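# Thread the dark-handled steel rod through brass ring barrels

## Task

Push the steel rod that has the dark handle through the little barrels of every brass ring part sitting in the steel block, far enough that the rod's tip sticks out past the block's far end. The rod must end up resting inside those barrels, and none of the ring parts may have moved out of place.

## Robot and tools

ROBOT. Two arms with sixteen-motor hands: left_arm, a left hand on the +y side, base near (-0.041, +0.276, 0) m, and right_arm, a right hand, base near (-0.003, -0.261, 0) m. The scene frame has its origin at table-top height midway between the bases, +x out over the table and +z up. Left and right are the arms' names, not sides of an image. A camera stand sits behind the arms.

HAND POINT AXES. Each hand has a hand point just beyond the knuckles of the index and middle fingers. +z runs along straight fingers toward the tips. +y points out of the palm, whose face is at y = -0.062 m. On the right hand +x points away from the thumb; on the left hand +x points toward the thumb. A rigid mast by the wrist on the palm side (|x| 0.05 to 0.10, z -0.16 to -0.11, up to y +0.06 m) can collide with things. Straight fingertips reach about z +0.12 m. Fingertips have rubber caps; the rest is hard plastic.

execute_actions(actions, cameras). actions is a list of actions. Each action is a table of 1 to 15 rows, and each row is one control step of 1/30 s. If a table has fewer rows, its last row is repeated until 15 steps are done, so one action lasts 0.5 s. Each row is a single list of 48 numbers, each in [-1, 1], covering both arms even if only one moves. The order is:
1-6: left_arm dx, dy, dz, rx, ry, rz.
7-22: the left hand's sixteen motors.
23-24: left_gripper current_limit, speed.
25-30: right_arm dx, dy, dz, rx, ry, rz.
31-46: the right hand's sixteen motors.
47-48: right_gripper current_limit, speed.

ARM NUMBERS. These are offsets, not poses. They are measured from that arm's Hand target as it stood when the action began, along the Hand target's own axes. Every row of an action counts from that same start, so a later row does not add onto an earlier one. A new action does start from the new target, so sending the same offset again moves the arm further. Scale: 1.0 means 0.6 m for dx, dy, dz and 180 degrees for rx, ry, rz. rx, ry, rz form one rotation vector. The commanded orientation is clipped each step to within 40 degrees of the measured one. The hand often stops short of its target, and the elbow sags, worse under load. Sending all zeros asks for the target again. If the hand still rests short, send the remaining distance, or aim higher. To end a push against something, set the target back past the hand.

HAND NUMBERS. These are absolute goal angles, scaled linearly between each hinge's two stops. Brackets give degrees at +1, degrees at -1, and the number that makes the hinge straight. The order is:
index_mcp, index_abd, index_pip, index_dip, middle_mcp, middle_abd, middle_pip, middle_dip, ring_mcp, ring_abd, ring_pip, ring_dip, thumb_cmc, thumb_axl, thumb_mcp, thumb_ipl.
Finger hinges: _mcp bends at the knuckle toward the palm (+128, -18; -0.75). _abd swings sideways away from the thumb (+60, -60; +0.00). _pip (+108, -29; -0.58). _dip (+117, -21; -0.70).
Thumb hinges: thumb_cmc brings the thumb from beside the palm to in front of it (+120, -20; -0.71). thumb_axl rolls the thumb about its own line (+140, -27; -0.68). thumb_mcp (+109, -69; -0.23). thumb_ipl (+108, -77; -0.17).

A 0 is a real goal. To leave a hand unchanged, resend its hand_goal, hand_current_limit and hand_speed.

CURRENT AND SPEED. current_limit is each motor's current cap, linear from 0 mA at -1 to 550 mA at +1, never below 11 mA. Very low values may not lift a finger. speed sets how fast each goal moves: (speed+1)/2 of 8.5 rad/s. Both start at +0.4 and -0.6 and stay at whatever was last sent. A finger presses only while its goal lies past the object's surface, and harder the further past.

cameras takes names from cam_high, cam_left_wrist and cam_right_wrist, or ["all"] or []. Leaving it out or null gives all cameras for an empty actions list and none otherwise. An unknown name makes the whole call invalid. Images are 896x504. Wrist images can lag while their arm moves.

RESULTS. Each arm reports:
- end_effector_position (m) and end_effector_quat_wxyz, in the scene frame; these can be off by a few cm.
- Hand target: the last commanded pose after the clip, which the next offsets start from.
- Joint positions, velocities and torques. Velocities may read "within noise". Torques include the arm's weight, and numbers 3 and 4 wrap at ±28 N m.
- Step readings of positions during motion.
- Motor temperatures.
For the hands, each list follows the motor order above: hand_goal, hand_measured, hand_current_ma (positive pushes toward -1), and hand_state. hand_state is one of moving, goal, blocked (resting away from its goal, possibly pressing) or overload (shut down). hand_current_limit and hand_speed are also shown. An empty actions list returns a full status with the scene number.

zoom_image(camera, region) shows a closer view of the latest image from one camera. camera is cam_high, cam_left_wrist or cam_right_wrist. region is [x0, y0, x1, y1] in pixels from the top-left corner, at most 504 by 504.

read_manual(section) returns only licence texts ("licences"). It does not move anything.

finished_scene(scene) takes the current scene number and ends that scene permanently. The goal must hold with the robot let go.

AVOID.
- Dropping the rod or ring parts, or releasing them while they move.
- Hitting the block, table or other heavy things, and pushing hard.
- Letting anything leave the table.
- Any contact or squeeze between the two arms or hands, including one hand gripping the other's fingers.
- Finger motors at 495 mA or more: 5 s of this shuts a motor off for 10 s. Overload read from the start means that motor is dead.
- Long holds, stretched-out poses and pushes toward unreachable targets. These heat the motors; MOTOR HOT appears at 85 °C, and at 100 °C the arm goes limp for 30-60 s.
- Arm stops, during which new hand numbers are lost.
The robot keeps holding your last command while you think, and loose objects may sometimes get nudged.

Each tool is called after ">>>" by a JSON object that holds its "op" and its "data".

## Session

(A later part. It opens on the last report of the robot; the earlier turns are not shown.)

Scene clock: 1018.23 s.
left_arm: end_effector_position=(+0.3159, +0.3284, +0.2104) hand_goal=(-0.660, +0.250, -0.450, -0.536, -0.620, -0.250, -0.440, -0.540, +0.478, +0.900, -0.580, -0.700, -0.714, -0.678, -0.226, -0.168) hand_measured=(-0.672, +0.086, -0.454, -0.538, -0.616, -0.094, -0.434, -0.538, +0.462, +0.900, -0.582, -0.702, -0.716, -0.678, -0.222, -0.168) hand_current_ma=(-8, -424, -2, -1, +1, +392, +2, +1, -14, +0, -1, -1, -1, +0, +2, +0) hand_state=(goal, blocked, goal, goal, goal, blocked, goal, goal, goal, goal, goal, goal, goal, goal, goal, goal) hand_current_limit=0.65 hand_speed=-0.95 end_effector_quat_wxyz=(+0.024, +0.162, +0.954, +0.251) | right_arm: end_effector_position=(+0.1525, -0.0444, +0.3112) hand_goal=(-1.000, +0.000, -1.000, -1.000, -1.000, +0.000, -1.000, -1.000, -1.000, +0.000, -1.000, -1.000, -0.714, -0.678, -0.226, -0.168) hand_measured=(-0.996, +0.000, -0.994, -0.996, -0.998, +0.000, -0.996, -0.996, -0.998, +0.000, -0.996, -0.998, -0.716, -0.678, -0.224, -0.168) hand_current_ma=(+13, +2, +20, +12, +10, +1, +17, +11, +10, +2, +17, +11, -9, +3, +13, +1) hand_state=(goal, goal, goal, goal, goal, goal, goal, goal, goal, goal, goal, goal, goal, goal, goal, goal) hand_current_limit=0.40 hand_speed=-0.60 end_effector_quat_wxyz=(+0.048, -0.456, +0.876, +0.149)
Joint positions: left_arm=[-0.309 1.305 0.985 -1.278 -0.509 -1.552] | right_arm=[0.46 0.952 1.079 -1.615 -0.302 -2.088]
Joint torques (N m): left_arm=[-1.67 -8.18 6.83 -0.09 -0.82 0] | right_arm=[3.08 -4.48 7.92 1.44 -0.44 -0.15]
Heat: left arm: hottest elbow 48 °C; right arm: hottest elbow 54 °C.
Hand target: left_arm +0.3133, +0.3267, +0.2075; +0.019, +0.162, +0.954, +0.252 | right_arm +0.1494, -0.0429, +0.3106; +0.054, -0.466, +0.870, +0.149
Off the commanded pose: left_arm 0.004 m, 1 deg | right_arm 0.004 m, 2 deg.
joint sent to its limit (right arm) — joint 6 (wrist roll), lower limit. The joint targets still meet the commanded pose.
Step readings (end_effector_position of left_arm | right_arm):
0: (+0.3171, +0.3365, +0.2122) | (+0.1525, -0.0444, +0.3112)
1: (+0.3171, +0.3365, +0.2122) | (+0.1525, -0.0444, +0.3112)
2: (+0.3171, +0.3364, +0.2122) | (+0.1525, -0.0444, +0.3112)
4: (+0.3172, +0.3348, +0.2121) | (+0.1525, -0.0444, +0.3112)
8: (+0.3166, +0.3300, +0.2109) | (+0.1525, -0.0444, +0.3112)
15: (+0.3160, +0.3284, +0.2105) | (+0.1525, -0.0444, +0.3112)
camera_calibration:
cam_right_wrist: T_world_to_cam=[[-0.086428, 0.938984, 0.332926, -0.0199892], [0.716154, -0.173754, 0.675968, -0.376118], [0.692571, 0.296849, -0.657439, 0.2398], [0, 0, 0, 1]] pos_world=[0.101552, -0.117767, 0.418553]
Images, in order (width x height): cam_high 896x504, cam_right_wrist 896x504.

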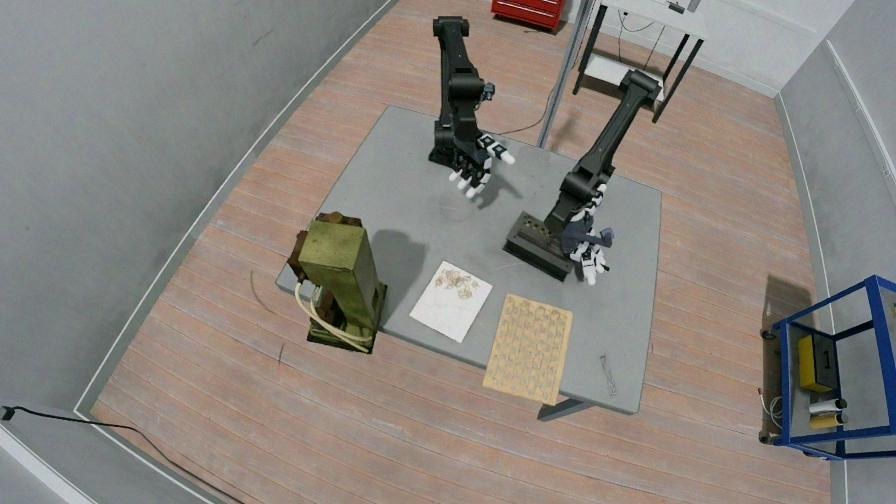

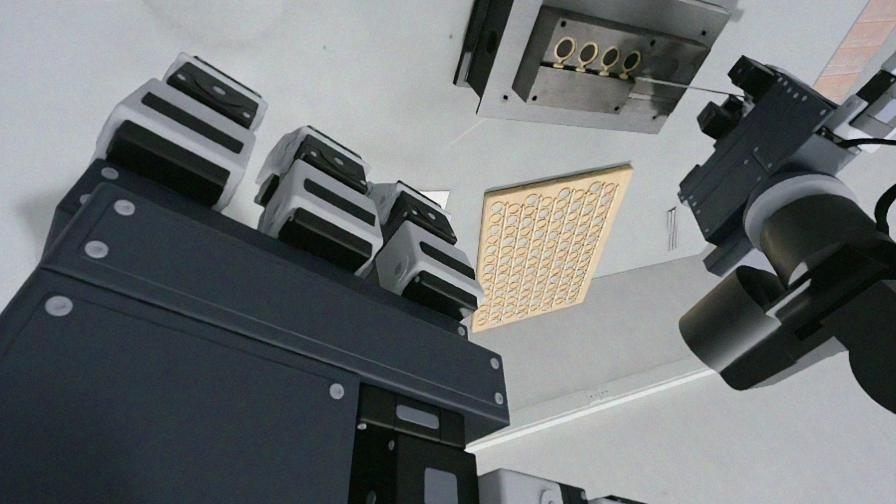

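>>> {"op": "execute_actions", "data": {"actions": [[[0.0010,-0.0018,-0.0042,0.0001,0.00058,-0.00095,-0.66,0.25,-0.45,-0.535,-0.62,-0.25,-0.44,-0.54,0.479,0.9,-0.58,-0.7,-0.714,-0.678,-0.226,-0.168,0.65,-0.95,0,0,0,0,0,0,-1,0,-1,-1,-1,0,-1,-1,-1,0,-1,-1,-0.714,-0.678,-0.226,-0.168,0.4,-0.6],[0.0020,-0.0035,-0.0083,0.0002,0.00116,-0.00189,-0.66,0.25,-0.45,-0.535,-0.62,-0.25,-0.44,-0.54,0.479,0.9,-0.58,-0.7,-0.714,-0.678,-0.226,-0.168,0.65,-0.95,0,0,0,0,0,0,-1,0,-1,-1,-1,0,-1,-1,-1,0,-1,-1,-0.714,-0.678,-0.226,-0.168,0.4,-0.6]]], "cameras": ["cam_high","cam_right_wrist"]}}

>>> {"op": "zoom_image", "data": {"camera": "cam_right_wrist", "region": [590, 50, 667, 94]}}

>>> {"op": "zoom_image", "data": {"camera": "cam_high", "region": [528, 218, 576, 252]}}

>>> {"op": "zoom_image", "data": {"camera": "cam_right_wrist", "region": [545, 30, 755, 150]}}

Scene clock: 1023.20 s.
left_arm: end_effector_position=(+0.3116, +0.3261, +0.2107) hand_goal=(-0.660, +0.250, -0.450, -0.536, -0.620, -0.250, -0.440, -0.540, +0.478, +0.900, -0.580, -0.700, -0.714, -0.678, -0.226, -0.168) hand_measured=(-0.672, +0.086, -0.454, -0.538, -0.616, -0.094, -0.434, -0.538, +0.462, +0.900, -0.582, -0.702, -0.716, -0.678, -0.222, -0.168) hand_current_ma=(-8, -424, -2, -1, +1, +392, +2, +1, -14, +0, -1, -1, -1, +0, +2, +0) hand_state=(goal, blocked, goal, goal, goal, blocked, goal, goal, goal, goal, goal, goal, goal, goal, goal, goal) hand_current_limit=0.65 hand_speed=-0.95 end_effector_quat_wxyz=(+0.020, +0.157, +0.955, +0.252) | right_arm: end_effector_position=(+0.1525, -0.0444, +0.3112) hand_goal=(-1.000, +0.000, -1.000, -1.000, -1.000, +0.000, -1.000, -1.000, -1.000, +0.000, -1.000, -1.000, -0.714, -0.678, -0.226, -0.168) hand_measured=(-0.996, +0.000, -0.994, -0.996, -0.998, +0.000, -0.996, -0.996, -0.998, +0.000, -0.996, -0.998, -0.716, -0.678, -0.224, -0.168) hand_current_ma=(+13, +2, +20, +12, +10, +1, +17, +11, +10, +2, +17, +11, -9, +3, +13, +1) hand_state=(goal, goal, goal, goal, goal, goal, goal, goal, goal, goal, goal, goal, goal, goal, goal, goal) hand_current_limit=0.40 hand_speed=-0.60 end_effector_quat_wxyz=(+0.048, -0.456, +0.876, +0.149)
Joint positions: left_arm=[-0.318 1.305 0.985 -1.294 -0.509 -1.576] | right_arm=[0.46 0.952 1.079 -1.615 -0.302 -2.088]
Joint torques (N m): left_arm=[-1.67 -8.41 7.38 0.05 -0.75 0.01] | right_arm=[3.25 -4.78 7.97 1.39 -0.47 -0.15]
Heat: left arm: hottest elbow 48 °C; right arm: hottest elbow 54 °C.
Hand target: left_arm +0.3110, +0.3230, +0.2109; +0.018, +0.158, +0.954, +0.252 | right_arm +0.1494, -0.0429, +0.3106; +0.054, -0.466, +0.870, +0.149
Off the commanded pose: left_arm 0.003 m, 0 deg | right_arm 0.004 m, 2 deg.
joint sent to its limit (right arm) — joint 6 (wrist roll), lower limit. The joint targets still meet the commanded pose.
Step readings (end_effector_position of left_arm | right_arm):
0: (+0.3158, +0.3284, +0.2104) | (+0.1525, -0.0444, +0.3112)
1: (+0.3158, +0.3284, +0.2104) | (+0.1525, -0.0444, +0.3112)
2: (+0.3158, +0.3283, +0.2104) | (+0.1525, -0.0444, +0.3112)
4: (+0.3147, +0.3279, +0.2105) | (+0.1525, -0.0444, +0.3112)
8: (+0.3129, +0.3266, +0.2107) | (+0.1525, -0.0444, +0.3112)
15: (+0.3118, +0.3260, +0.2107) | (+0.1525, -0.0444, +0.3112)
camera_calibration:
cam_right_wrist: T_world_to_cam=[[-0.086428, 0.938984, 0.332926, -0.0199892], [0.716154, -0.173754, 0.675968, -0.376118], [0.692571, 0.296849, -0.657439, 0.2398], [0, 0, 0, 1]] pos_world=[0.101552, -0.117767, 0.418553]
Images, in order (width x height): cam_high 896x504, cam_right_wrist 896x504.

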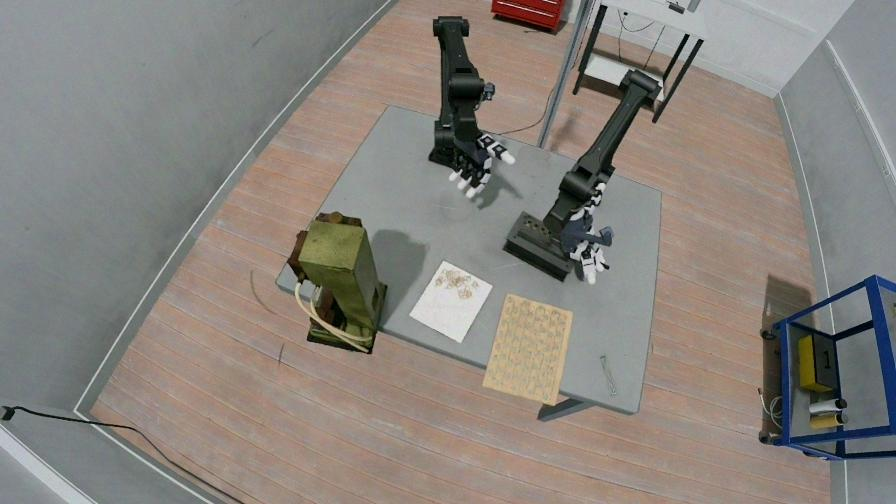

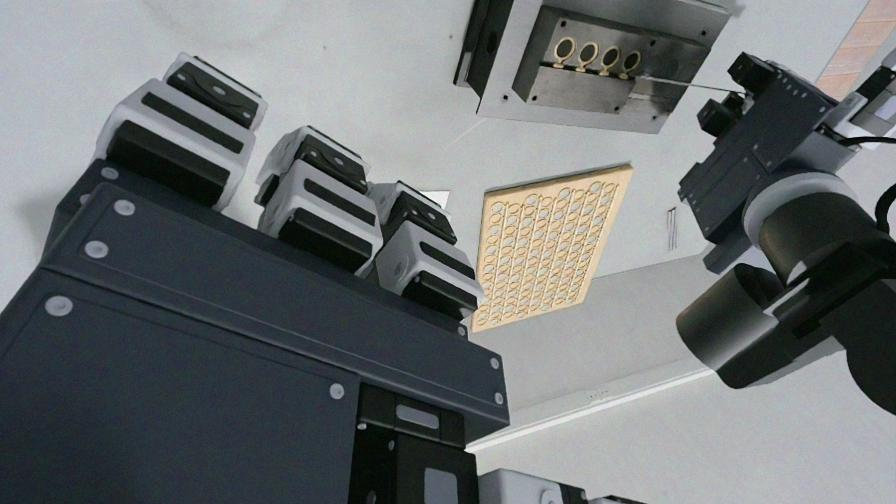

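Scaled by 6.545 from the camera's 896x504 image, which has a finer 1280x720 frame.

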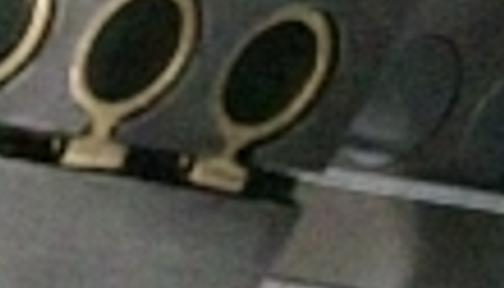

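Scaled by 10.500 from the camera's 896x504 image, which has a finer 1280x720 frame.

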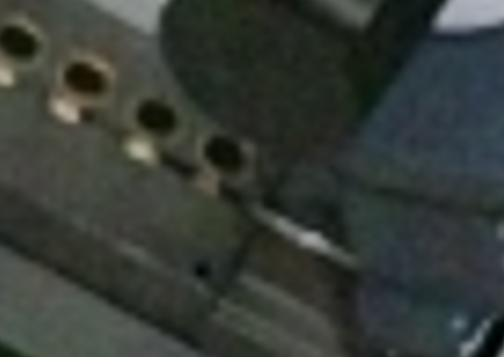

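Scaled by 2.400 from the camera's 896x504 image, which has a finer 1280x720 frame.

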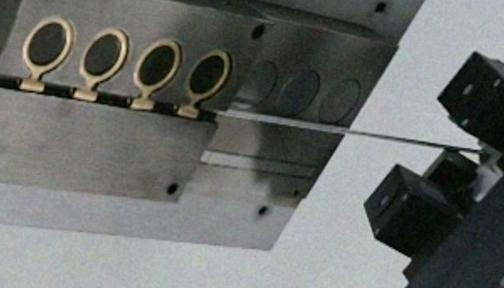

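>>> {"op": "execute_actions", "data": {"actions": [[[-0.00122,-0.0035,-0.0020,0,0,0,-0.66,0.25,-0.45,-0.535,-0.62,-0.25,-0.44,-0.54,0.479,0.9,-0.58,-0.7,-0.714,-0.678,-0.226,-0.168,0.65,-0.95,0,0,0,0,0,0,-1,0,-1,-1,-1,0,-1,-1,-1,0,-1,-1,-0.714,-0.678,-0.226,-0.168,0.4,-0.6],[-0.00245,-0.00705,-0.00406,0,0,0,-0.66,0.25,-0.45,-0.535,-0.62,-0.25,-0.44,-0.54,0.479,0.9,-0.58,-0.7,-0.714,-0.678,-0.226,-0.168,0.65,-0.95,0,0,0,0,0,0,-1,0,-1,-1,-1,0,-1,-1,-1,0,-1,-1,-0.714,-0.678,-0.226,-0.168,0.4,-0.6]]], "cameras": ["cam_high","cam_right_wrist"]}}

>>> {"op": "zoom_image", "data": {"camera": "cam_right_wrist", "region": [590, 50, 667, 94]}}

>>> {"op": "zoom_image", "data": {"camera": "cam_high", "region": [528, 218, 576, 252]}}

>>> {"op": "zoom_image", "data": {"camera": "cam_right_wrist", "region": [545, 30, 755, 150]}}

Scene clock: 1025.53 s.
left_arm: end_effector_position=(+0.3096, +0.3215, +0.2108) hand_goal=(-0.660, +0.250, -0.450, -0.536, -0.620, -0.250, -0.440, -0.540, +0.478, +0.900, -0.580, -0.700, -0.714, -0.678, -0.226, -0.168) hand_measured=(-0.672, +0.086, -0.454, -0.538, -0.616, -0.094, -0.434, -0.538, +0.462, +0.900, -0.582, -0.702, -0.716, -0.678, -0.222, -0.168) hand_current_ma=(-8, -424, -2, -1, +1, +392, +2, +1, -14, +0, -1, -1, -1, +0, +2, +0) hand_state=(goal, blocked, goal, goal, goal, blocked, goal, goal, goal, goal, goal, goal, goal, goal, goal, goal) hand_current_limit=0.65 hand_speed=-0.95 end_effector_quat_wxyz=(+0.021, +0.158, +0.955, +0.252) | right_arm: end_effector_position=(+0.1525, -0.0444, +0.3112) hand_goal=(-1.000, +0.000, -1.000, -1.000, -1.000, +0.000, -1.000, -1.000, -1.000, +0.000, -1.000, -1.000, -0.714, -0.678, -0.226, -0.168) hand_measured=(-0.996, +0.000, -0.994, -0.996, -0.998, +0.000, -0.996, -0.996, -0.998, +0.000, -0.996, -0.998, -0.716, -0.678, -0.224, -0.168) hand_current_ma=(+13, +2, +20, +12, +10, +1, +17, +11, +10, +2, +17, +11, -9, +3, +13, +1) hand_state=(goal, goal, goal, goal, goal, goal, goal, goal, goal, goal, goal, goal, goal, goal, goal, goal) hand_current_limit=0.40 hand_speed=-0.60 end_effector_quat_wxyz=(+0.048, -0.456, +0.876, +0.149)
Joint positions: left_arm=[-0.333 1.305 0.985 -1.301 -0.509 -1.591] | right_arm=[0.46 0.952 1.079 -1.615 -0.302 -2.088]
Joint torques (N m): left_arm=[-1.38 -7.82 7.65 -0.02 -0.74 0.01] | right_arm=[3.78 -3.9 7.8 1.42 -0.48 -0.13]
Heat: left arm: hottest elbow 48 °C; right arm: hottest elbow 54 °C.
Hand target: left_arm +0.3109, +0.3180, +0.2109; +0.018, +0.158, +0.954, +0.252 | right_arm +0.1494, -0.0429, +0.3106; +0.054, -0.466, +0.870, +0.149
Off the commanded pose: left_arm 0.004 m, 0 deg | right_arm 0.004 m, 2 deg.
joint sent to its limit (right arm) — joint 6 (wrist roll), lower limit. The joint targets still meet the commanded pose.
Step readings (end_effector_position of left_arm | right_arm):
0: (+0.3115, +0.3261, +0.2107) | (+0.1525, -0.0444, +0.3112)
1: (+0.3114, +0.3261, +0.2107) | (+0.1525, -0.0444, +0.3112)
2: (+0.3114, +0.3260, +0.2107) | (+0.1525, -0.0444, +0.3112)
4: (+0.3109, +0.3253, +0.2108) | (+0.1525, -0.0444, +0.3112)
8: (+0.3103, +0.3223, +0.2108) | (+0.1525, -0.0444, +0.3112)
15: (+0.3097, +0.3215, +0.2108) | (+0.1525, -0.0444, +0.3112)
camera_calibration:
cam_right_wrist: T_world_to_cam=[[-0.086428, 0.938984, 0.332926, -0.0199892], [0.716154, -0.173754, 0.675968, -0.376118], [0.692571, 0.296849, -0.657439, 0.2398], [0, 0, 0, 1]] pos_world=[0.101552, -0.117767, 0.418553]
Images, in order (width x height): cam_high 896x504, cam_right_wrist 896x504.

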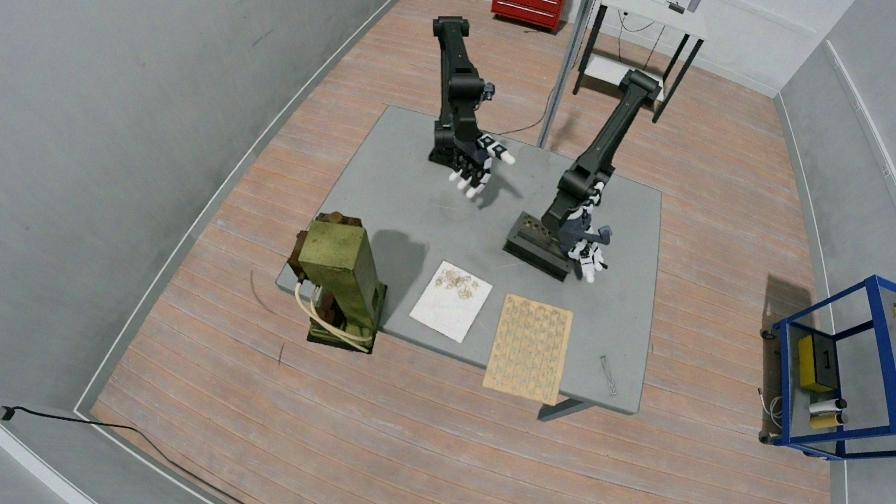

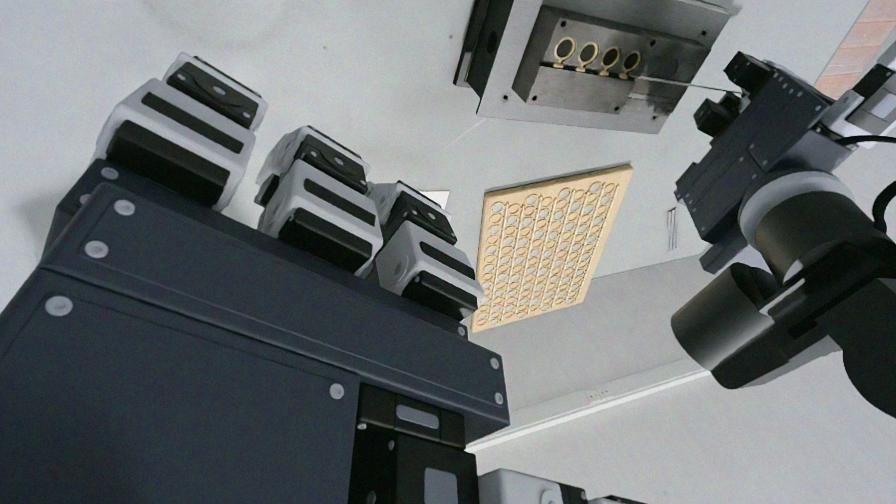

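Scaled by 6.545 from the camera's 896x504 image, which has a finer 1280x720 frame.

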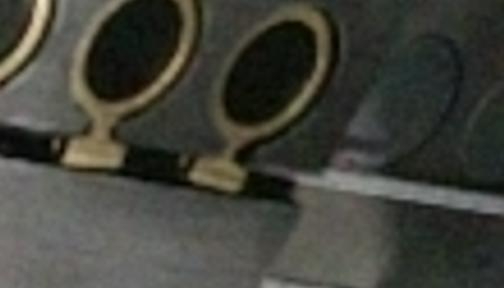

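Scaled by 10.500 from the camera's 896x504 image, which has a finer 1280x720 frame.

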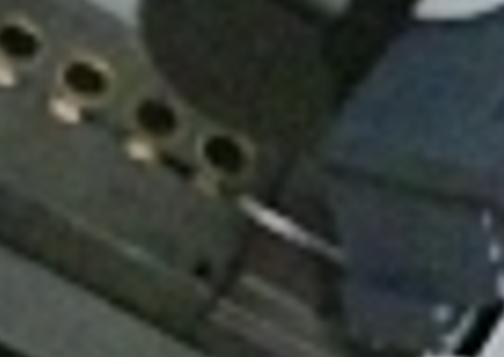

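Scaled by 2.400 from the camera's 896x504 image, which has a finer 1280x720 frame.

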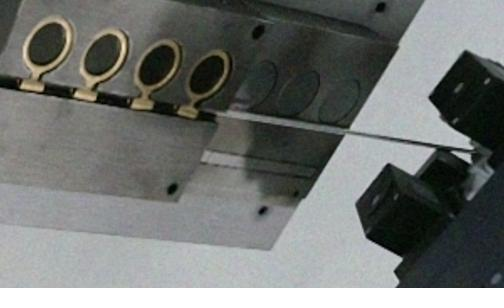

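>>> {"op": "execute_actions", "data": {"actions": [], "cameras": ["cam_left_wrist","cam_high","cam_right_wrist"]}}

>>> {"op": "zoom_image", "data": {"camera": "cam_right_wrist", "region": [612, 65, 648, 86]}}

>>> {"op": "zoom_image", "data": {"camera": "cam_right_wrist", "region": [630, 60, 770, 140]}}

>>> {"op": "zoom_image", "data": {"camera": "cam_high", "region": [540, 226, 570, 246]}}

Scene clock: 1026.60 s.
left_arm: end_effector_position=(+0.3095, +0.3215, +0.2108) hand_goal=(-0.660, +0.250, -0.450, -0.536, -0.620, -0.250, -0.440, -0.540, +0.478, +0.900, -0.580, -0.700, -0.714, -0.678, -0.226, -0.168) hand_measured=(-0.672, +0.086, -0.454, -0.538, -0.616, -0.094, -0.434, -0.538, +0.462, +0.900, -0.582, -0.702, -0.716, -0.678, -0.222, -0.168) hand_current_ma=(-8, -424, -2, -1, +1, +392, +2, +1, -14, +0, -1, -1, -1, +0, +2, +0) hand_state=(goal, blocked, goal, goal, goal, blocked, goal, goal, goal, goal, goal, goal, goal, goal, goal, goal) hand_current_limit=0.65 hand_speed=-0.95 end_effector_quat_wxyz=(+0.020, +0.158, +0.955, +0.252) | right_arm: end_effector_position=(+0.1525, -0.0444, +0.3112) hand_goal=(-1.000, +0.000, -1.000, -1.000, -1.000, +0.000, -1.000, -1.000, -1.000, +0.000, -1.000, -1.000, -0.714, -0.678, -0.226, -0.168) hand_measured=(-0.996, +0.000, -0.994, -0.996, -0.998, +0.000, -0.996, -0.996, -0.998, +0.000, -0.996, -0.998, -0.716, -0.678, -0.224, -0.168) hand_current_ma=(+13, +2, +20, +12, +10, +1, +17, +11, +10, +2, +17, +11, -9, +3, +13, +1) hand_state=(goal, goal, goal, goal, goal, goal, goal, goal, goal, goal, goal, goal, goal, goal, goal, goal) hand_current_limit=0.40 hand_speed=-0.60 end_effector_quat_wxyz=(+0.048, -0.456, +0.876, +0.149)
Joint positions: left_arm=[-0.333 1.305 0.985 -1.301 -0.509 -1.592] | right_arm=[0.46 0.952 1.079 -1.615 -0.302 -2.088]
Joint velocities: within noise
Joint torques (N m): left_arm=[-1.79 -7.41 7.72 -0.27 -0.72 0.01] | right_arm=[2.84 -4.13 7.95 1.48 -0.42 -0.16]
Motor temperatures (°C): left_arm=[27 32 48 24 30 25] | right_arm=[28 23 54 25 24 27]
Heat: left arm: hottest elbow 48 °C; right arm: hottest elbow 54 °C.
Hand target: left_arm +0.3108, +0.3180, +0.2109; +0.018, +0.158, +0.954, +0.252 | right_arm +0.1494, -0.0429, +0.3106; +0.054, -0.466, +0.870, +0.149
Off the commanded pose: left_arm 0.004 m, 0 deg | right_arm 0.004 m, 2 deg.
camera_calibration:
cam_left_wrist: T_world_to_cam=[[0.576508, -0.723741, -0.379258, 0.108393], [-0.618709, -0.689838, 0.375928, 0.282421], [-0.533702, 0.0179246, -0.845483, 0.462643], [0, 0, 0, 1]] pos_world=[0.35916, 0.264981, 0.326095]
cam_right_wrist: T_world_to_cam=[[-0.086428, 0.938984, 0.332926, -0.0199892], [0.716154, -0.173754, 0.675968, -0.376118], [0.692571, 0.296849, -0.657439, 0.2398], [0, 0, 0, 1]] pos_world=[0.101552, -0.117767, 0.418553]

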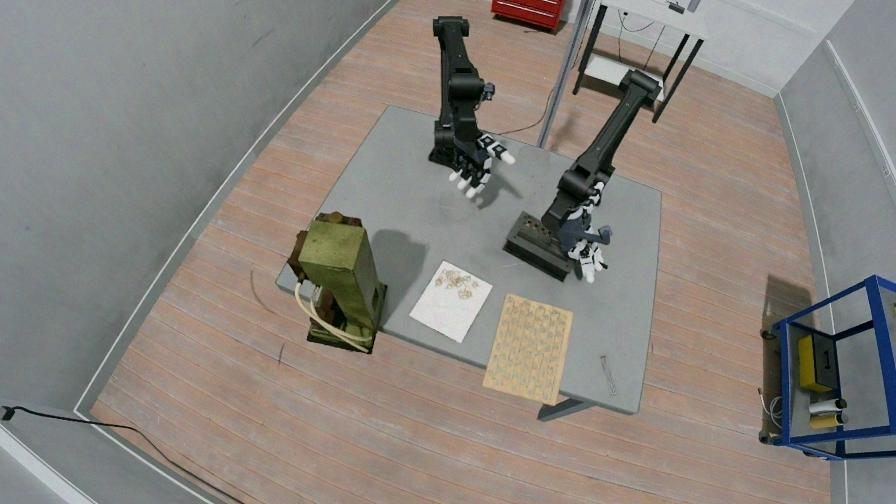

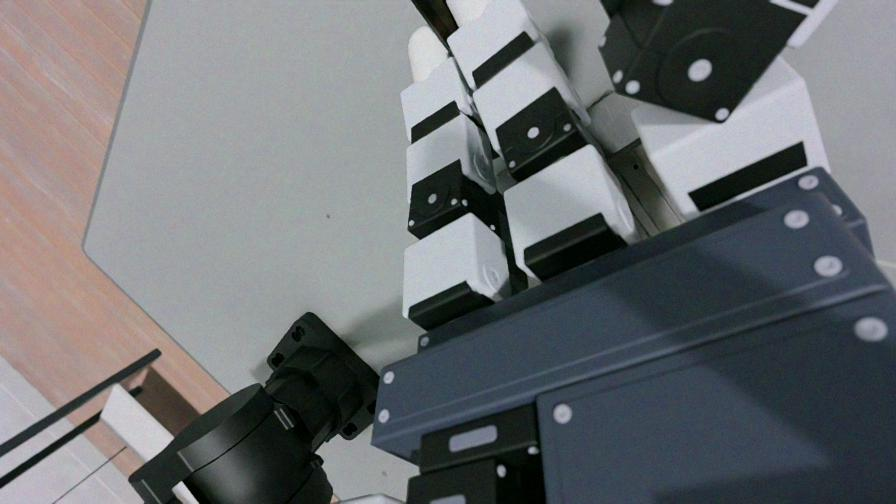

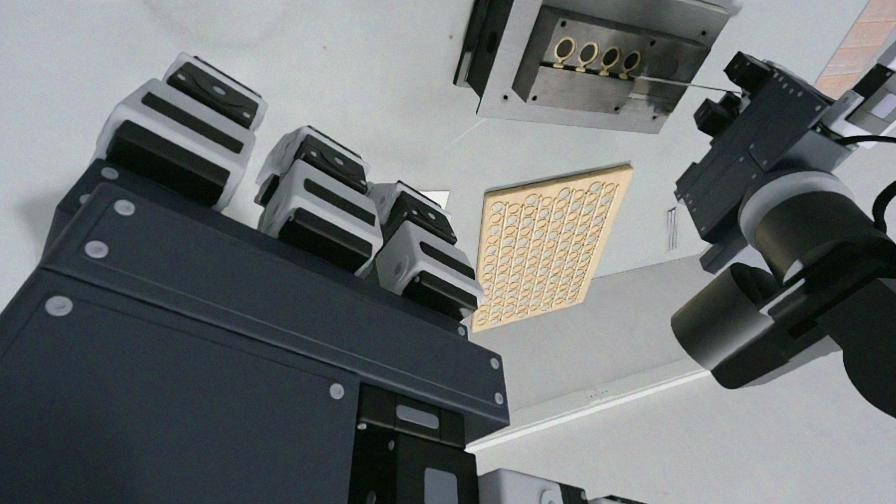

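Scaled by 14.000 from the camera's 896x504 image, which has a finer 1280x720 frame.

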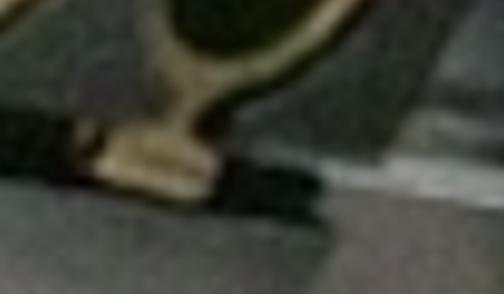

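Scaled by 3.600 from the camera's 896x504 image, which has a finer 1280x720 frame.

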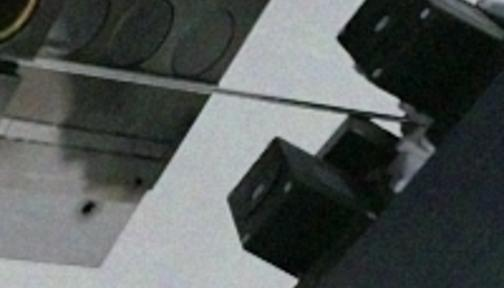

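Scaled by 16.800 from the camera's 896x504 image, which has a finer 1280x720 frame.

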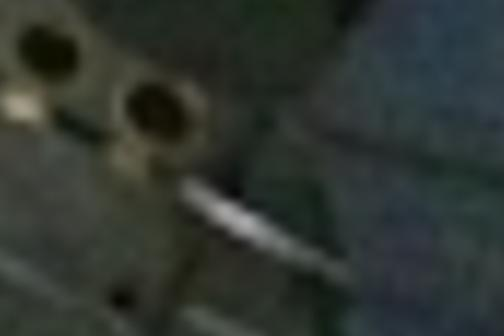

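>>> {"op": "execute_actions", "data": {"actions": [[[-0.0025,0.00026,0,0,0,0,-0.66,0.25,-0.45,-0.535,-0.62,-0.25,-0.44,-0.54,0.479,0.9,-0.58,-0.7,-0.714,-0.678,-0.226,-0.168,0.65,-0.95,0,0,0,0,0,0,-1,0,-1,-1,-1,0,-1,-1,-1,0,-1,-1,-0.714,-0.678,-0.226,-0.168,0.4,-0.6],[-0.00497,0.00053,0,0,0,0,-0.66,0.25,-0.45,-0.535,-0.62,-0.25,-0.44,-0.54,0.479,0.9,-0.58,-0.7,-0.714,-0.678,-0.226,-0.168,0.65,-0.95,0,0,0,0,0,0,-1,0,-1,-1,-1,0,-1,-1,-1,0,-1,-1,-0.714,-0.678,-0.226,-0.168,0.4,-0.6]]], "cameras": []}}

Scene clock: 1028.40 s.
left_arm: end_effector_position=(+0.3096, +0.3215, +0.2107) hand_goal=(-0.660, +0.250, -0.450, -0.536, -0.620, -0.250, -0.440, -0.540, +0.478, +0.900, -0.580, -0.700, -0.714, -0.678, -0.226, -0.168) hand_measured=(-0.672, +0.086, -0.454, -0.538, -0.616, -0.094, -0.434, -0.538, +0.462, +0.900, -0.582, -0.702, -0.716, -0.678, -0.222, -0.168) hand_current_ma=(-8, -424, -2, -1, +1, +392, +2, +1, -14, +0, -1, -1, -1, +0, +2, +0) hand_state=(goal, blocked, goal, goal, goal, blocked, goal, goal, goal, goal, goal, goal, goal, goal, goal, goal) hand_current_limit=0.65 hand_speed=-0.95 end_effector_quat_wxyz=(+0.020, +0.158, +0.955, +0.252) | right_arm: end_effector_position=(+0.1525, -0.0444, +0.3112) hand_goal=(-1.000, +0.000, -1.000, -1.000, -1.000, +0.000, -1.000, -1.000, -1.000, +0.000, -1.000, -1.000, -0.714, -0.678, -0.226, -0.168) hand_measured=(-0.996, +0.000, -0.994, -0.996, -0.998, +0.000, -0.996, -0.996, -0.998, +0.000, -0.996, -0.998, -0.716, -0.678, -0.224, -0.168) hand_current_ma=(+13, +2, +20, +12, +10, +1, +17, +11, +10, +2, +17, +11, -9, +3, +13, +1) hand_state=(goal, goal, goal, goal, goal, goal, goal, goal, goal, goal, goal, goal, goal, goal, goal, goal) hand_current_limit=0.40 hand_speed=-0.60 end_effector_quat_wxyz=(+0.048, -0.456, +0.876, +0.149)
Joint positions: left_arm=[-0.333 1.305 0.985 -1.301 -0.509 -1.592] | right_arm=[0.46 0.952 1.079 -1.615 -0.302 -2.088]
Joint torques (N m): left_arm=[-1.08 -6.89 8.28 -0.06 -0.72 0.03] | right_arm=[2.78 -5.42 7.83 1.57 -0.45 -0.19]
Heat: left arm: hottest elbow 48 °C; right arm: hottest elbow 54 °C.
Hand target: left_arm +0.3137, +0.3174, +0.2109; +0.018, +0.158, +0.954, +0.252 | right_arm +0.1494, -0.0429, +0.3106; +0.054, -0.466, +0.870, +0.149
Off the commanded pose: left_arm 0.006 m, 0 deg | right_arm 0.004 m, 2 deg.
joint sent to its limit (right arm) — joint 6 (wrist roll), lower limit. The joint targets still meet the commanded pose.
Step readings (end_effector_position of left_arm | right_arm):
0: (+0.3095, +0.3215, +0.2108) | (+0.1525, -0.0444, +0.3112)
1: (+0.3095, +0.3215, +0.2108) | (+0.1525, -0.0444, +0.3112)
2: (+0.3095, +0.3215, +0.2108) | (+0.1525, -0.0444, +0.3112)
4: (+0.3095, +0.3215, +0.2108) | (+0.1525, -0.0444, +0.3112)
8: (+0.3095, +0.3215, +0.2108) | (+0.1525, -0.0444, +0.3112)
15: (+0.3096, +0.3215, +0.2107) | (+0.1525, -0.0444, +0.3112)
No camera images: "cameras" was empty.

>>> {"op": "execute_actions", "data": {"actions": [[[0,0,0,0.00015,0.00162,-0.00291,-0.66,0.25,-0.45,-0.535,-0.62,-0.25,-0.44,-0.54,0.479,0.9,-0.58,-0.7,-0.714,-0.678,-0.226,-0.168,0.65,-0.95,0,0,0,0,0,0,-1,0,-1,-1,-1,0,-1,-1,-1,0,-1,-1,-0.714,-0.678,-0.226,-0.168,0.4,-0.6]]], "cameras": ["cam_high","cam_right_wrist"]}}

>>> {"op": "zoom_image", "data": {"camera": "cam_right_wrist", "region": [612, 65, 648, 86]}}

>>> {"op": "zoom_image", "data": {"camera": "cam_right_wrist", "region": [590, 50, 667, 94]}}

>>> {"op": "zoom_image", "data": {"camera": "cam_high", "region": [528, 218, 576, 252]}}

Scene clock: 1030.30 s.
left_arm: end_effector_position=(+0.3086, +0.3217, +0.2091) hand_goal=(-0.660, +0.250, -0.450, -0.536, -0.620, -0.250, -0.440, -0.540, +0.478, +0.900, -0.580, -0.700, -0.714, -0.678, -0.226, -0.168) hand_measured=(-0.672, +0.086, -0.454, -0.538, -0.616, -0.094, -0.434, -0.538, +0.462, +0.900, -0.582, -0.702, -0.716, -0.678, -0.222, -0.168) hand_current_ma=(-9, -424, -2, -1, +1, +391, +2, +1, -14, +0, -1, -1, -1, +0, +2, +0) hand_state=(goal, blocked, goal, goal, goal, blocked, goal, goal, goal, goal, goal, goal, goal, goal, goal, goal) hand_current_limit=0.65 hand_speed=-0.95 end_effector_quat_wxyz=(+0.017, +0.154, +0.955, +0.253) | right_arm: end_effector_position=(+0.1525, -0.0444, +0.3112) hand_goal=(-1.000, +0.000, -1.000, -1.000, -1.000, +0.000, -1.000, -1.000, -1.000, +0.000, -1.000, -1.000, -0.714, -0.678, -0.226, -0.168) hand_measured=(-0.996, +0.000, -0.994, -0.996, -0.998, +0.000, -0.996, -0.996, -0.998, +0.000, -0.996, -0.998, -0.716, -0.678, -0.224, -0.168) hand_current_ma=(+13, +2, +20, +12, +10, +1, +17, +11, +10, +2, +17, +11, -9, +3, +13, +1) hand_state=(goal, goal, goal, goal, goal, goal, goal, goal, goal, goal, goal, goal, goal, goal, goal, goal) hand_current_limit=0.40 hand_speed=-0.60 end_effector_quat_wxyz=(+0.048, -0.456, +0.876, +0.149)
Joint positions: left_arm=[-0.333 1.311 0.985 -1.305 -0.509 -1.601] | right_arm=[0.46 0.952 1.079 -1.615 -0.302 -2.088]
Joint torques (N m): left_arm=[-1.49 -7.3 8.57 -0.27 -0.74 0] | right_arm=[3.14 -5.13 7.92 1.55 -0.41 -0.13]
Heat: left arm: hottest elbow 48 °C; right arm: hottest elbow 54 °C.
Hand target: left_arm +0.3137, +0.3174, +0.2110; +0.017, +0.153, +0.955, +0.252 | right_arm +0.1494, -0.0429, +0.3106; +0.054, -0.466, +0.870, +0.149
Off the commanded pose: left_arm 0.007 m, 0 deg | right_arm 0.004 m, 2 deg.
joint sent to its limit (right arm) — joint 6 (wrist roll), lower limit. The joint targets still meet the commanded pose.
Step readings (end_effector_position of left_arm | right_arm):
0: (+0.3096, +0.3215, +0.2107) | (+0.1525, -0.0444, +0.3112)
1: (+0.3096, +0.3215, +0.2107) | (+0.1525, -0.0444, +0.3112)
2: (+0.3095, +0.3215, +0.2107) | (+0.1525, -0.0444, +0.3112)
4: (+0.3093, +0.3216, +0.2104) | (+0.1525, -0.0444, +0.3112)
8: (+0.3090, +0.3216, +0.2094) | (+0.1525, -0.0444, +0.3112)
15: (+0.3087, +0.3216, +0.2091) | (+0.1525, -0.0444, +0.3112)
camera_calibration:
cam_right_wrist: T_world_to_cam=[[-0.086428, 0.938984, 0.332926, -0.0199892], [0.716154, -0.173754, 0.675968, -0.376118], [0.692571, 0.296849, -0.657439, 0.2398], [0, 0, 0, 1]] pos_world=[0.101552, -0.117767, 0.418553]
Images, in order (width x height): cam_high 896x504, cam_right_wrist 896x504.

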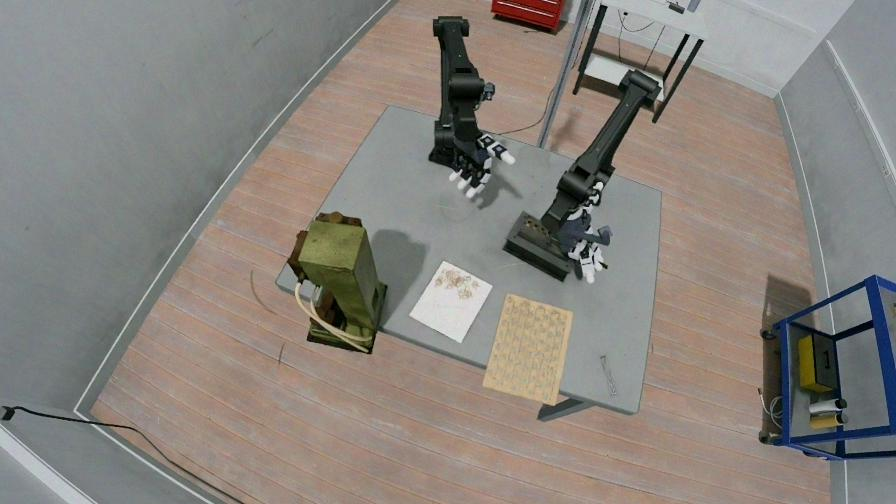

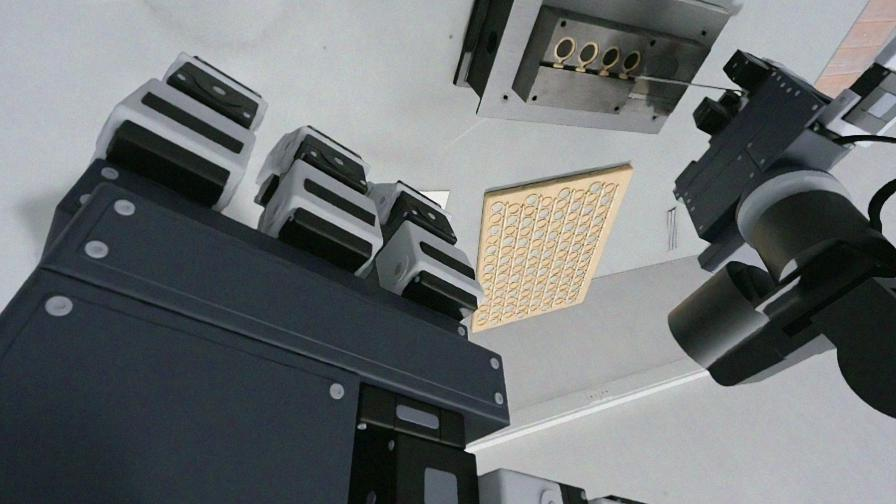

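Scaled by 14.000 from the camera's 896x504 image, which has a finer 1280x720 frame.

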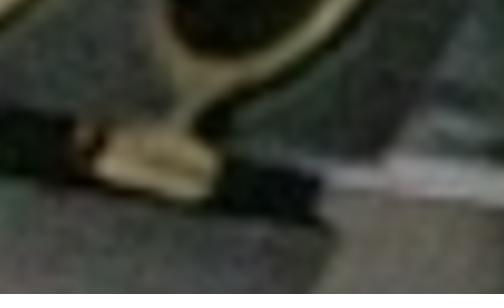

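Scaled by 6.545 from the camera's 896x504 image, which has a finer 1280x720 frame.

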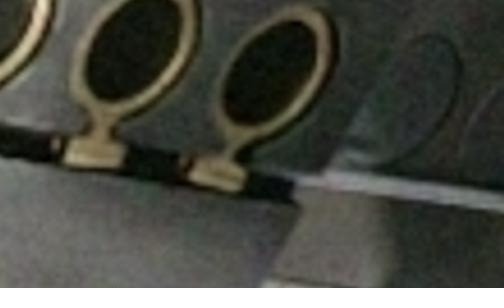

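Scaled by 10.500 from the camera's 896x504 image, which has a finer 1280x720 frame.

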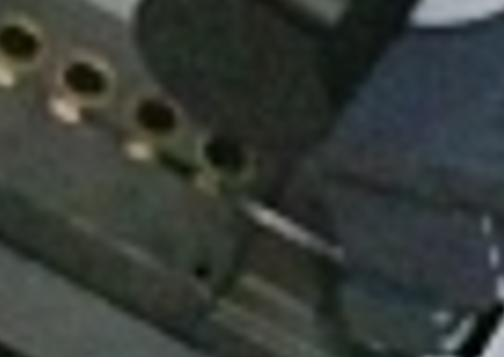

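>>> {"op": "execute_actions", "data": {"actions": [[[-0.00026,-0.00228,-0.0027,0,0,0,-0.66,0.25,-0.45,-0.535,-0.62,-0.25,-0.44,-0.54,0.479,0.9,-0.58,-0.7,-0.714,-0.678,-0.226,-0.168,0.65,-0.95,0,0,0,0,0,0,-1,0,-1,-1,-1,0,-1,-1,-1,0,-1,-1,-0.714,-0.678,-0.226,-0.168,0.4,-0.6],[-0.00052,-0.00456,-0.00544,0,0,0,-0.66,0.25,-0.45,-0.535,-0.62,-0.25,-0.44,-0.54,0.479,0.9,-0.58,-0.7,-0.714,-0.678,-0.226,-0.168,0.65,-0.95,0,0,0,0,0,0,-1,0,-1,-1,-1,0,-1,-1,-1,0,-1,-1,-0.714,-0.678,-0.226,-0.168,0.4,-0.6]]], "cameras": ["cam_high","cam_right_wrist"]}}

>>> {"op": "zoom_image", "data": {"camera": "cam_right_wrist", "region": [612, 65, 648, 86]}}

>>> {"op": "zoom_image", "data": {"camera": "cam_right_wrist", "region": [590, 50, 667, 94]}}

>>> {"op": "zoom_image", "data": {"camera": "cam_high", "region": [528, 218, 576, 252]}}

Scene clock: 1033.00 s.
left_arm: end_effector_position=(+0.3062, +0.3212, +0.2095) hand_goal=(-0.660, +0.250, -0.450, -0.536, -0.620, -0.250, -0.440, -0.540, +0.478, +0.900, -0.580, -0.700, -0.714, -0.678, -0.226, -0.168) hand_measured=(-0.672, +0.086, -0.454, -0.538, -0.616, -0.094, -0.434, -0.538, +0.462, +0.900, -0.582, -0.702, -0.716, -0.678, -0.222, -0.168) hand_current_ma=(-9, -424, -2, -1, +2, +391, +2, +1, -14, +0, -1, -1, -1, +0, +2, +0) hand_state=(goal, blocked, goal, goal, goal, blocked, goal, goal, goal, goal, goal, goal, goal, goal, goal, goal) hand_current_limit=0.65 hand_speed=-0.95 end_effector_quat_wxyz=(+0.016, +0.150, +0.955, +0.255) | right_arm: end_effector_position=(+0.1525, -0.0444, +0.3112) hand_goal=(-1.000, +0.000, -1.000, -1.000, -1.000, +0.000, -1.000, -1.000, -1.000, +0.000, -1.000, -1.000, -0.714, -0.678, -0.226, -0.168) hand_measured=(-0.996, +0.000, -0.994, -0.996, -0.998, +0.000, -0.996, -0.996, -0.998, +0.000, -0.996, -0.998, -0.716, -0.678, -0.224, -0.168) hand_current_ma=(+13, +2, +20, +12, +10, +1, +17, +11, +10, +2, +17, +11, -9, +3, +13, +1) hand_state=(goal, goal, goal, goal, goal, goal, goal, goal, goal, goal, goal, goal, goal, goal, goal, goal) hand_current_limit=0.40 hand_speed=-0.60 end_effector_quat_wxyz=(+0.048, -0.456, +0.876, +0.149)
Joint positions: left_arm=[-0.336 1.311 0.985 -1.313 -0.512 -1.616] | right_arm=[0.46 0.952 1.079 -1.615 -0.302 -2.088]
Joint torques (N m): left_arm=[-2.37 -7.3 8.83 -0.32 -0.58 0.08] | right_arm=[2.43 -4.54 7.92 1.44 -0.46 -0.17]
Heat: left arm: hottest elbow 49 °C; right arm: hottest elbow 54 °C.
Hand target: left_arm +0.3129, +0.3134, +0.2124; +0.017, +0.153, +0.955, +0.252 | right_arm +0.1494, -0.0429, +0.3106; +0.054, -0.466, +0.870, +0.149
Off the commanded pose: left_arm 0.011 m, 1 deg | right_arm 0.004 m, 2 deg.
joint sent to its limit (right arm) — joint 6 (wrist roll), lower limit. The joint targets still meet the commanded pose.
Step readings (end_effector_position of left_arm | right_arm):
0: (+0.3086, +0.3217, +0.2091) | (+0.1525, -0.0444, +0.3112)
1: (+0.3086, +0.3217, +0.2091) | (+0.1525, -0.0444, +0.3112)
2: (+0.3084, +0.3217, +0.2091) | (+0.1525, -0.0444, +0.3112)
4: (+0.3078, +0.3216, +0.2092) | (+0.1525, -0.0444, +0.3112)
8: (+0.3070, +0.3212, +0.2095) | (+0.1525, -0.0444, +0.3112)
15: (+0.3063, +0.3212, +0.2096) | (+0.1525, -0.0444, +0.3112)
camera_calibration:
cam_right_wrist: T_world_to_cam=[[-0.086428, 0.938984, 0.332926, -0.0199892], [0.716154, -0.173754, 0.675968, -0.376118], [0.692571, 0.296849, -0.657439, 0.2398], [0, 0, 0, 1]] pos_world=[0.101552, -0.117767, 0.418553]
Images, in order (width x height): cam_high 896x504, cam_right_wrist 896x504.

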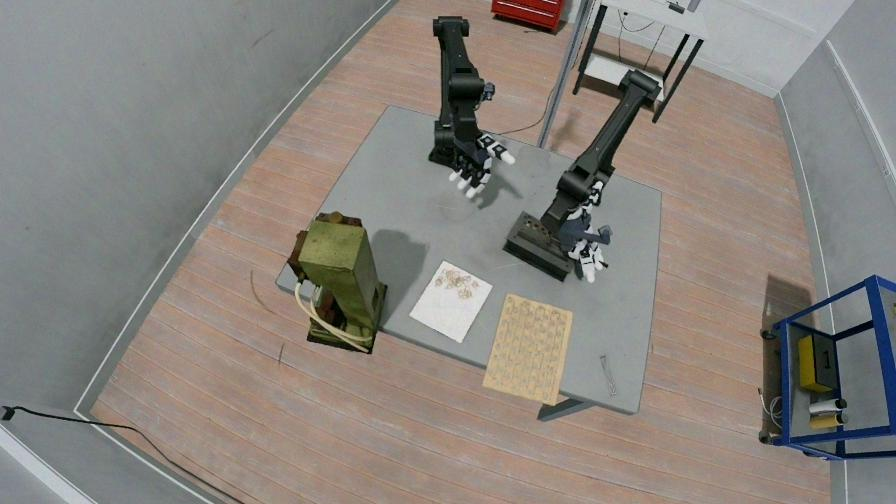

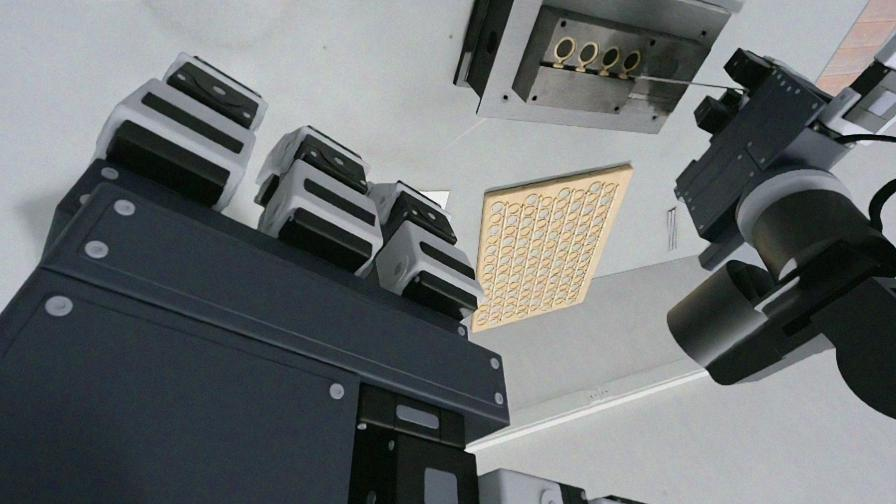

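Scaled by 14.000 from the camera's 896x504 image, which has a finer 1280x720 frame.

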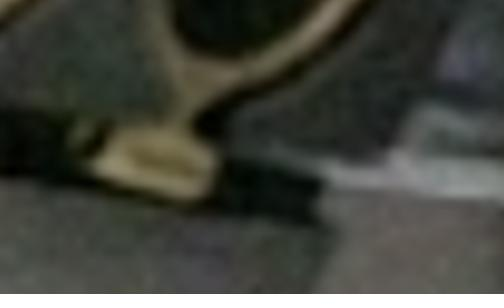

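Scaled by 6.545 from the camera's 896x504 image, which has a finer 1280x720 frame.

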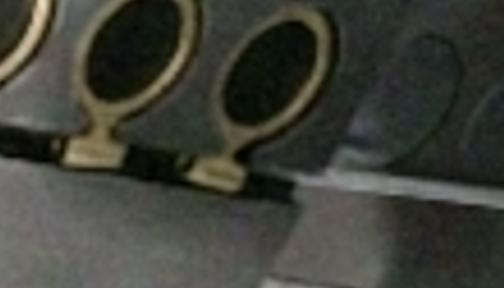

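Scaled by 10.500 from the camera's 896x504 image, which has a finer 1280x720 frame.

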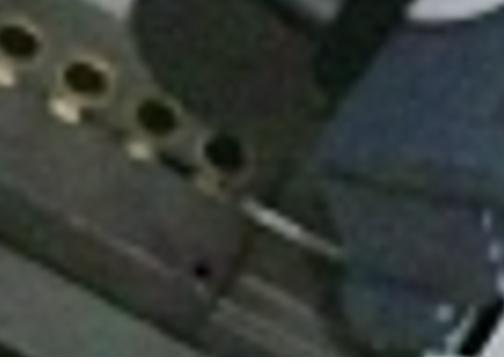

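>>> {"op": "execute_actions", "data": {"actions": [[[0.0012,0.0108,0.0061,0,0,0,-0.66,0.25,-0.45,-0.535,-0.62,-0.25,-0.44,-0.54,0.479,0.9,-0.58,-0.7,-0.714,-0.678,-0.226,-0.168,0.65,-0.95,0,0,0,0,0,0,-1,0,-1,-1,-1,0,-1,-1,-1,0,-1,-1,-0.714,-0.678,-0.226,-0.168,0.4,-0.6],[0.00239,0.02168,0.01223,0,0,0,-0.66,0.25,-0.45,-0.535,-0.62,-0.25,-0.44,-0.54,0.479,0.9,-0.58,-0.7,-0.714,-0.678,-0.226,-0.168,0.65,-0.95,0,0,0,0,0,0,-1,0,-1,-1,-1,0,-1,-1,-1,0,-1,-1,-0.714,-0.678,-0.226,-0.168,0.4,-0.6]]], "cameras": []}}

Scene clock: 1035.67 s.
left_arm: end_effector_position=(+0.3086, +0.3279, +0.2093) hand_goal=(-0.660, +0.250, -0.450, -0.536, -0.620, -0.250, -0.440, -0.540, +0.478, +0.900, -0.580, -0.700, -0.714, -0.678, -0.226, -0.168) hand_measured=(-0.672, +0.086, -0.456, -0.538, -0.618, -0.094, -0.434, -0.538, +0.462, +0.900, -0.582, -0.702, -0.716, -0.678, -0.222, -0.168) hand_current_ma=(-10, -424, -2, -1, +1, +391, +2, +1, -14, +0, -1, -1, -1, +0, +2, +0) hand_state=(goal, blocked, goal, goal, goal, blocked, goal, goal, goal, goal, goal, goal, goal, goal, goal, goal) hand_current_limit=0.65 hand_speed=-0.95 end_effector_quat_wxyz=(+0.013, +0.151, +0.955, +0.254) | right_arm: end_effector_position=(+0.1525, -0.0444, +0.3112) hand_goal=(-1.000, +0.000, -1.000, -1.000, -1.000, +0.000, -1.000, -1.000, -1.000, +0.000, -1.000, -1.000, -0.714, -0.678, -0.226, -0.168) hand_measured=(-0.996, +0.000, -0.994, -0.996, -0.998, +0.000, -0.996, -0.996, -0.998, +0.000, -0.996, -0.998, -0.716, -0.678, -0.224, -0.168) hand_current_ma=(+13, +2, +20, +12, +10, +1, +17, +11, +10, +2, +17, +11, -9, +3, +13, +1) hand_state=(goal, goal, goal, goal, goal, goal, goal, goal, goal, goal, goal, goal, goal, goal, goal, goal) hand_current_limit=0.40 hand_speed=-0.60 end_effector_quat_wxyz=(+0.048, -0.456, +0.876, +0.149)
Joint positions: left_arm=[-0.315 1.311 0.985 -1.306 -0.511 -1.59] | right_arm=[0.46 0.952 1.079 -1.615 -0.302 -2.088]
Joint torques (N m): left_arm=[-0.15 -7.82 8.32 0.29 -0.75 0.21] | right_arm=[3.84 -4.95 7.75 1.42 -0.49 -0.2]
Heat: left arm: hottest elbow 49 °C; right arm: hottest elbow 54 °C.
Hand target: left_arm +0.3161, +0.3281, +0.2124; +0.017, +0.153, +0.955, +0.252 | right_arm +0.1494, -0.0429, +0.3106; +0.054, -0.466, +0.870, +0.149
Off the commanded pose: left_arm 0.008 m, 1 deg | right_arm 0.004 m, 2 deg.
joint sent to its limit (right arm) — joint 6 (wrist roll), lower limit. The joint targets still meet the commanded pose.
Step readings (end_effector_position of left_arm | right_arm):
0: (+0.3062, +0.3213, +0.2095) | (+0.1525, -0.0444, +0.3112)
1: (+0.3062, +0.3213, +0.2095) | (+0.1525, -0.0444, +0.3112)
2: (+0.3062, +0.3213, +0.2095) | (+0.1525, -0.0444, +0.3112)
4: (+0.3062, +0.3218, +0.2095) | (+0.1525, -0.0444, +0.3112)
8: (+0.3074, +0.3247, +0.2093) | (+0.1525, -0.0444, +0.3112)
15: (+0.3082, +0.3278, +0.2093) | (+0.1525, -0.0444, +0.3112)
No camera images: "cameras" was empty.


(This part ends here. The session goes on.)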